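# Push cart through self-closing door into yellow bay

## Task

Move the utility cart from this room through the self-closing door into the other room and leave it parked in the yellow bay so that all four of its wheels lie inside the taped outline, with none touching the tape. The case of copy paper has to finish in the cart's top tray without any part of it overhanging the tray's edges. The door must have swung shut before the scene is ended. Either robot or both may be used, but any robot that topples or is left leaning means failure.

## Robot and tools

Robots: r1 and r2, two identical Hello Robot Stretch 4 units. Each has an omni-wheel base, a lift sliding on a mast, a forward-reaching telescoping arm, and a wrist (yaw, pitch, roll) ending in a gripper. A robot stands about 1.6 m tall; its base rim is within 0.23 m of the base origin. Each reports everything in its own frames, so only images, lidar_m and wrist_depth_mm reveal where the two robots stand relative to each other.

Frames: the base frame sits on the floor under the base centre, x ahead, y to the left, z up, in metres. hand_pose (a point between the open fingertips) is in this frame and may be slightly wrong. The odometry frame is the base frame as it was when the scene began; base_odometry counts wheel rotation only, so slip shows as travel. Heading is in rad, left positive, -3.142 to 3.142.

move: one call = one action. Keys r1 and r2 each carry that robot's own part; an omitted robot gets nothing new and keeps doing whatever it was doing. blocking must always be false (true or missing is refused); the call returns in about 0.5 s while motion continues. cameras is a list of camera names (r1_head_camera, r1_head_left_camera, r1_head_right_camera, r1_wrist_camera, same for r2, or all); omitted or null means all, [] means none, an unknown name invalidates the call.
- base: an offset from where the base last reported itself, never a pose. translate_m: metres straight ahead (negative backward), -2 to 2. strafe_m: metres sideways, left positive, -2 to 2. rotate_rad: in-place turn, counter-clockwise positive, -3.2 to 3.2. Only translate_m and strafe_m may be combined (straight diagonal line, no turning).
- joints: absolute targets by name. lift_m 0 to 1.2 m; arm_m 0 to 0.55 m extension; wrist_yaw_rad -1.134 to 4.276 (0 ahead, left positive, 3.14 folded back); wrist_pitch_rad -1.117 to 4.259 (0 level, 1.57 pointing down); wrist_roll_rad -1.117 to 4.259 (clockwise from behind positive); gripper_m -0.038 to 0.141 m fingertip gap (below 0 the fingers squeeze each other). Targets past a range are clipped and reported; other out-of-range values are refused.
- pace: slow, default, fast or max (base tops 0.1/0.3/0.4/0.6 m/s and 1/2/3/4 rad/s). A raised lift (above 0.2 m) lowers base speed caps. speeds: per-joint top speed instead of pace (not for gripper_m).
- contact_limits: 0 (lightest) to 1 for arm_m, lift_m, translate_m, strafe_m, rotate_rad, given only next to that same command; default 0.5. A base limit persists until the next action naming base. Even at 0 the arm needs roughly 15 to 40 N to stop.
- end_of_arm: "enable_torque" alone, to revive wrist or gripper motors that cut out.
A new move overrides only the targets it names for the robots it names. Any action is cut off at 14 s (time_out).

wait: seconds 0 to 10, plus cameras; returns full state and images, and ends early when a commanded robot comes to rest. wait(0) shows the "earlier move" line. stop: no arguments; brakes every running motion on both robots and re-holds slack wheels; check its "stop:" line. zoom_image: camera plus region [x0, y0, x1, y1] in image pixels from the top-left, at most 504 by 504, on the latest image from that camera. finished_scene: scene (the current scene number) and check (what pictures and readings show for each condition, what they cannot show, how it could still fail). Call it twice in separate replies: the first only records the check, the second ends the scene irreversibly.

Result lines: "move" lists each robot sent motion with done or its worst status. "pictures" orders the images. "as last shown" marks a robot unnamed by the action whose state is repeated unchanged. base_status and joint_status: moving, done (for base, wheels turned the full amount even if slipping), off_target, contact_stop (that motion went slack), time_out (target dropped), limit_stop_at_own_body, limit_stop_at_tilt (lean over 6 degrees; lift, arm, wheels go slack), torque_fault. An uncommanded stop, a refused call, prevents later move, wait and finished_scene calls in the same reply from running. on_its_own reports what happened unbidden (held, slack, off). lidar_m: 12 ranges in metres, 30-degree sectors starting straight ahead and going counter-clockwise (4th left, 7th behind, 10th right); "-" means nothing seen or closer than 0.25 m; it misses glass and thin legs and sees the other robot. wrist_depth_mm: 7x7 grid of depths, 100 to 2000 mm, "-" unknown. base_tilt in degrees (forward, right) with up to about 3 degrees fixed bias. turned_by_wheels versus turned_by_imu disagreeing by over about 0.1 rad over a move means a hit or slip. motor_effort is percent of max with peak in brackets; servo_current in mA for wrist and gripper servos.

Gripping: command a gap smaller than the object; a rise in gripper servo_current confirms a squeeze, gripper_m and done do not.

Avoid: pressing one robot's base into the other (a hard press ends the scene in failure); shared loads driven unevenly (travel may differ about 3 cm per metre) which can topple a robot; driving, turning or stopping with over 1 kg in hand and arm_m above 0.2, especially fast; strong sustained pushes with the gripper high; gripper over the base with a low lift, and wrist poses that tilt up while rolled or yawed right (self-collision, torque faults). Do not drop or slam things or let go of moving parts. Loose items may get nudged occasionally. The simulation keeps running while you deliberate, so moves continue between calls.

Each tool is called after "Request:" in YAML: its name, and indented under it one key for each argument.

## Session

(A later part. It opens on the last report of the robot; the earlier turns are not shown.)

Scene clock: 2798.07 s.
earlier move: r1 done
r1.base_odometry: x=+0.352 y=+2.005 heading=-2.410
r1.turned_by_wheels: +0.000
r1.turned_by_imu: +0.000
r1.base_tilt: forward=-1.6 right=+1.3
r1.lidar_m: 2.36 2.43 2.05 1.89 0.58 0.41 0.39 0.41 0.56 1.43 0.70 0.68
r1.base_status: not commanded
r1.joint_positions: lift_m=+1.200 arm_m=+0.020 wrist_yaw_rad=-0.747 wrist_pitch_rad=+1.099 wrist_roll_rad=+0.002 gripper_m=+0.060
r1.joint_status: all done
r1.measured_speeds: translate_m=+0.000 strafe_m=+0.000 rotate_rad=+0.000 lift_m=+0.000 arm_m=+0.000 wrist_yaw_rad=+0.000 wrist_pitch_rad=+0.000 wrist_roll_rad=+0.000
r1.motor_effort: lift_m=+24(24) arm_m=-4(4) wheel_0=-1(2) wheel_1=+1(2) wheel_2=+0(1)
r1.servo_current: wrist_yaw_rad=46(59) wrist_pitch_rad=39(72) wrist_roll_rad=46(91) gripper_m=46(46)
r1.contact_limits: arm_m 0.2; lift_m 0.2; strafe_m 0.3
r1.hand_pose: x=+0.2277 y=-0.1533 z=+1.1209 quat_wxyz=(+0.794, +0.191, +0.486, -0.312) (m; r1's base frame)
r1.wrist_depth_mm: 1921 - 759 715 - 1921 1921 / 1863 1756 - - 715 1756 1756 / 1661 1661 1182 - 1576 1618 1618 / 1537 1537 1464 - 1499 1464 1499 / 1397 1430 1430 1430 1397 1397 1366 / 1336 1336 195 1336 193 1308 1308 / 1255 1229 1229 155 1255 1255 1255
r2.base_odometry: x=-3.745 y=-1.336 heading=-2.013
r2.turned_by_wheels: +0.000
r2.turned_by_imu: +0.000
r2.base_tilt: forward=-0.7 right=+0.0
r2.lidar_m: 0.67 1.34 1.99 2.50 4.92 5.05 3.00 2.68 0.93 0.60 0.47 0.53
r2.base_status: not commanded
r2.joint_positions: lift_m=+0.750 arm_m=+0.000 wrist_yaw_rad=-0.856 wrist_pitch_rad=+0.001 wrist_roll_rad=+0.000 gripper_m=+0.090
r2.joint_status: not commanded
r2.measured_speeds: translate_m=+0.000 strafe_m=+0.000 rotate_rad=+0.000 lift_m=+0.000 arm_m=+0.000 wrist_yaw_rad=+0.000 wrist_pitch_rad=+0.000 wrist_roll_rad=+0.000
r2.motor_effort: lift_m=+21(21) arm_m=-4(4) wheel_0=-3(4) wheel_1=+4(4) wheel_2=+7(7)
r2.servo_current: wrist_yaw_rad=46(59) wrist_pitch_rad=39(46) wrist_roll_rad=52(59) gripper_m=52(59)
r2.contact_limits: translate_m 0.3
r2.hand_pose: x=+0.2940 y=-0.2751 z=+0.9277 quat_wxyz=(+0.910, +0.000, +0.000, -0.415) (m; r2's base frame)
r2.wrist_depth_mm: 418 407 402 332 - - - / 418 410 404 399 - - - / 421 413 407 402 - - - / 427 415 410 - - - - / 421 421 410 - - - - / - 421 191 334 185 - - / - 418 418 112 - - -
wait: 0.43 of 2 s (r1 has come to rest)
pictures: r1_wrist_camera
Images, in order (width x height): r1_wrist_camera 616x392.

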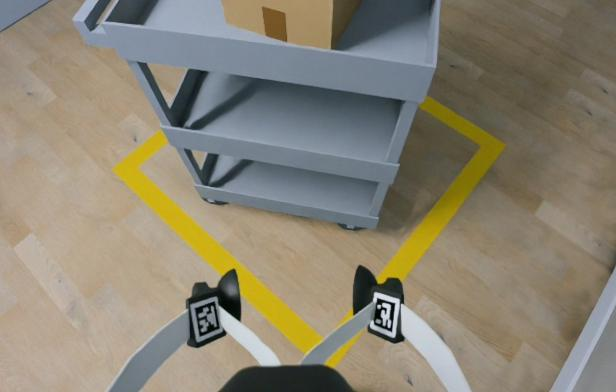

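Request:
finished_scene:
  scene: 2
  check: "Cart in bay: the latest r1 wrist picture shows both near wheels clear of the inner tape edges (left about 1.1 tape widths, right about 2 tape widths); the two far wheels are hidden behind the cart in this picture but were seen earlier about 0.12 m inside the tape, and the cart has not moved since (wrist depth cells unchanged). Could be missed if a far wheel had shifted; the geometry of the visible tape corners and cart sides puts them well inside. Box: in the r1 wrist and right fisheye views it stands level on the top tray floor, bottom corners inside the rims on the near and right sides, far right bottom corner visible in front of the back rim; not leaning on a rim. Door: r1 head view shows the door filling the frame with no gap; r2 wrist view shows the door face flush with trim (404 vs 410 mm), r2's gripper is open and 0.16 m back from the bar, and the door stayed shut after release. Robots: both upright, tilt readings as at start, not touching cart, door or each other."

This call ended nothing. Check each condition that your pictures could not show: look closer or test it, and mend what is not met. Then call finished_scene again.

Request:
zoom_image:
  camera: "r1_wrist_camera"
  region: [60, 0, 460, 120]

Request:
finished_scene:
  scene: 2
  check: "Rechecked. Cart: a homography from the four inner tape lines in the latest r1 wrist picture puts the near-left wheel about 0.08 m and the near-right wheel about 0.2 m inside the inner tape edges; with the cart's 30 degree rotation and its wheelbase the two far wheels come out about 0.14 m or more inside, matching the earlier direct sight of them. Cart released, at rest. Box: stands on the tray floor, level, with its bottom corners inside the rims. Door: closed flush with the frame in r1 head view and r2 wrist depth, not held by any robot, r2 gripper clear of the bar. Robots upright and at rest, touching nothing."

Scaled by 1.260.

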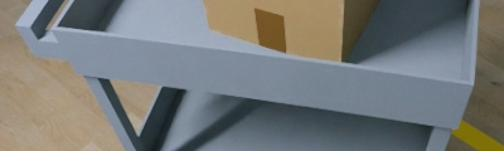

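The scene is finished: the task was done.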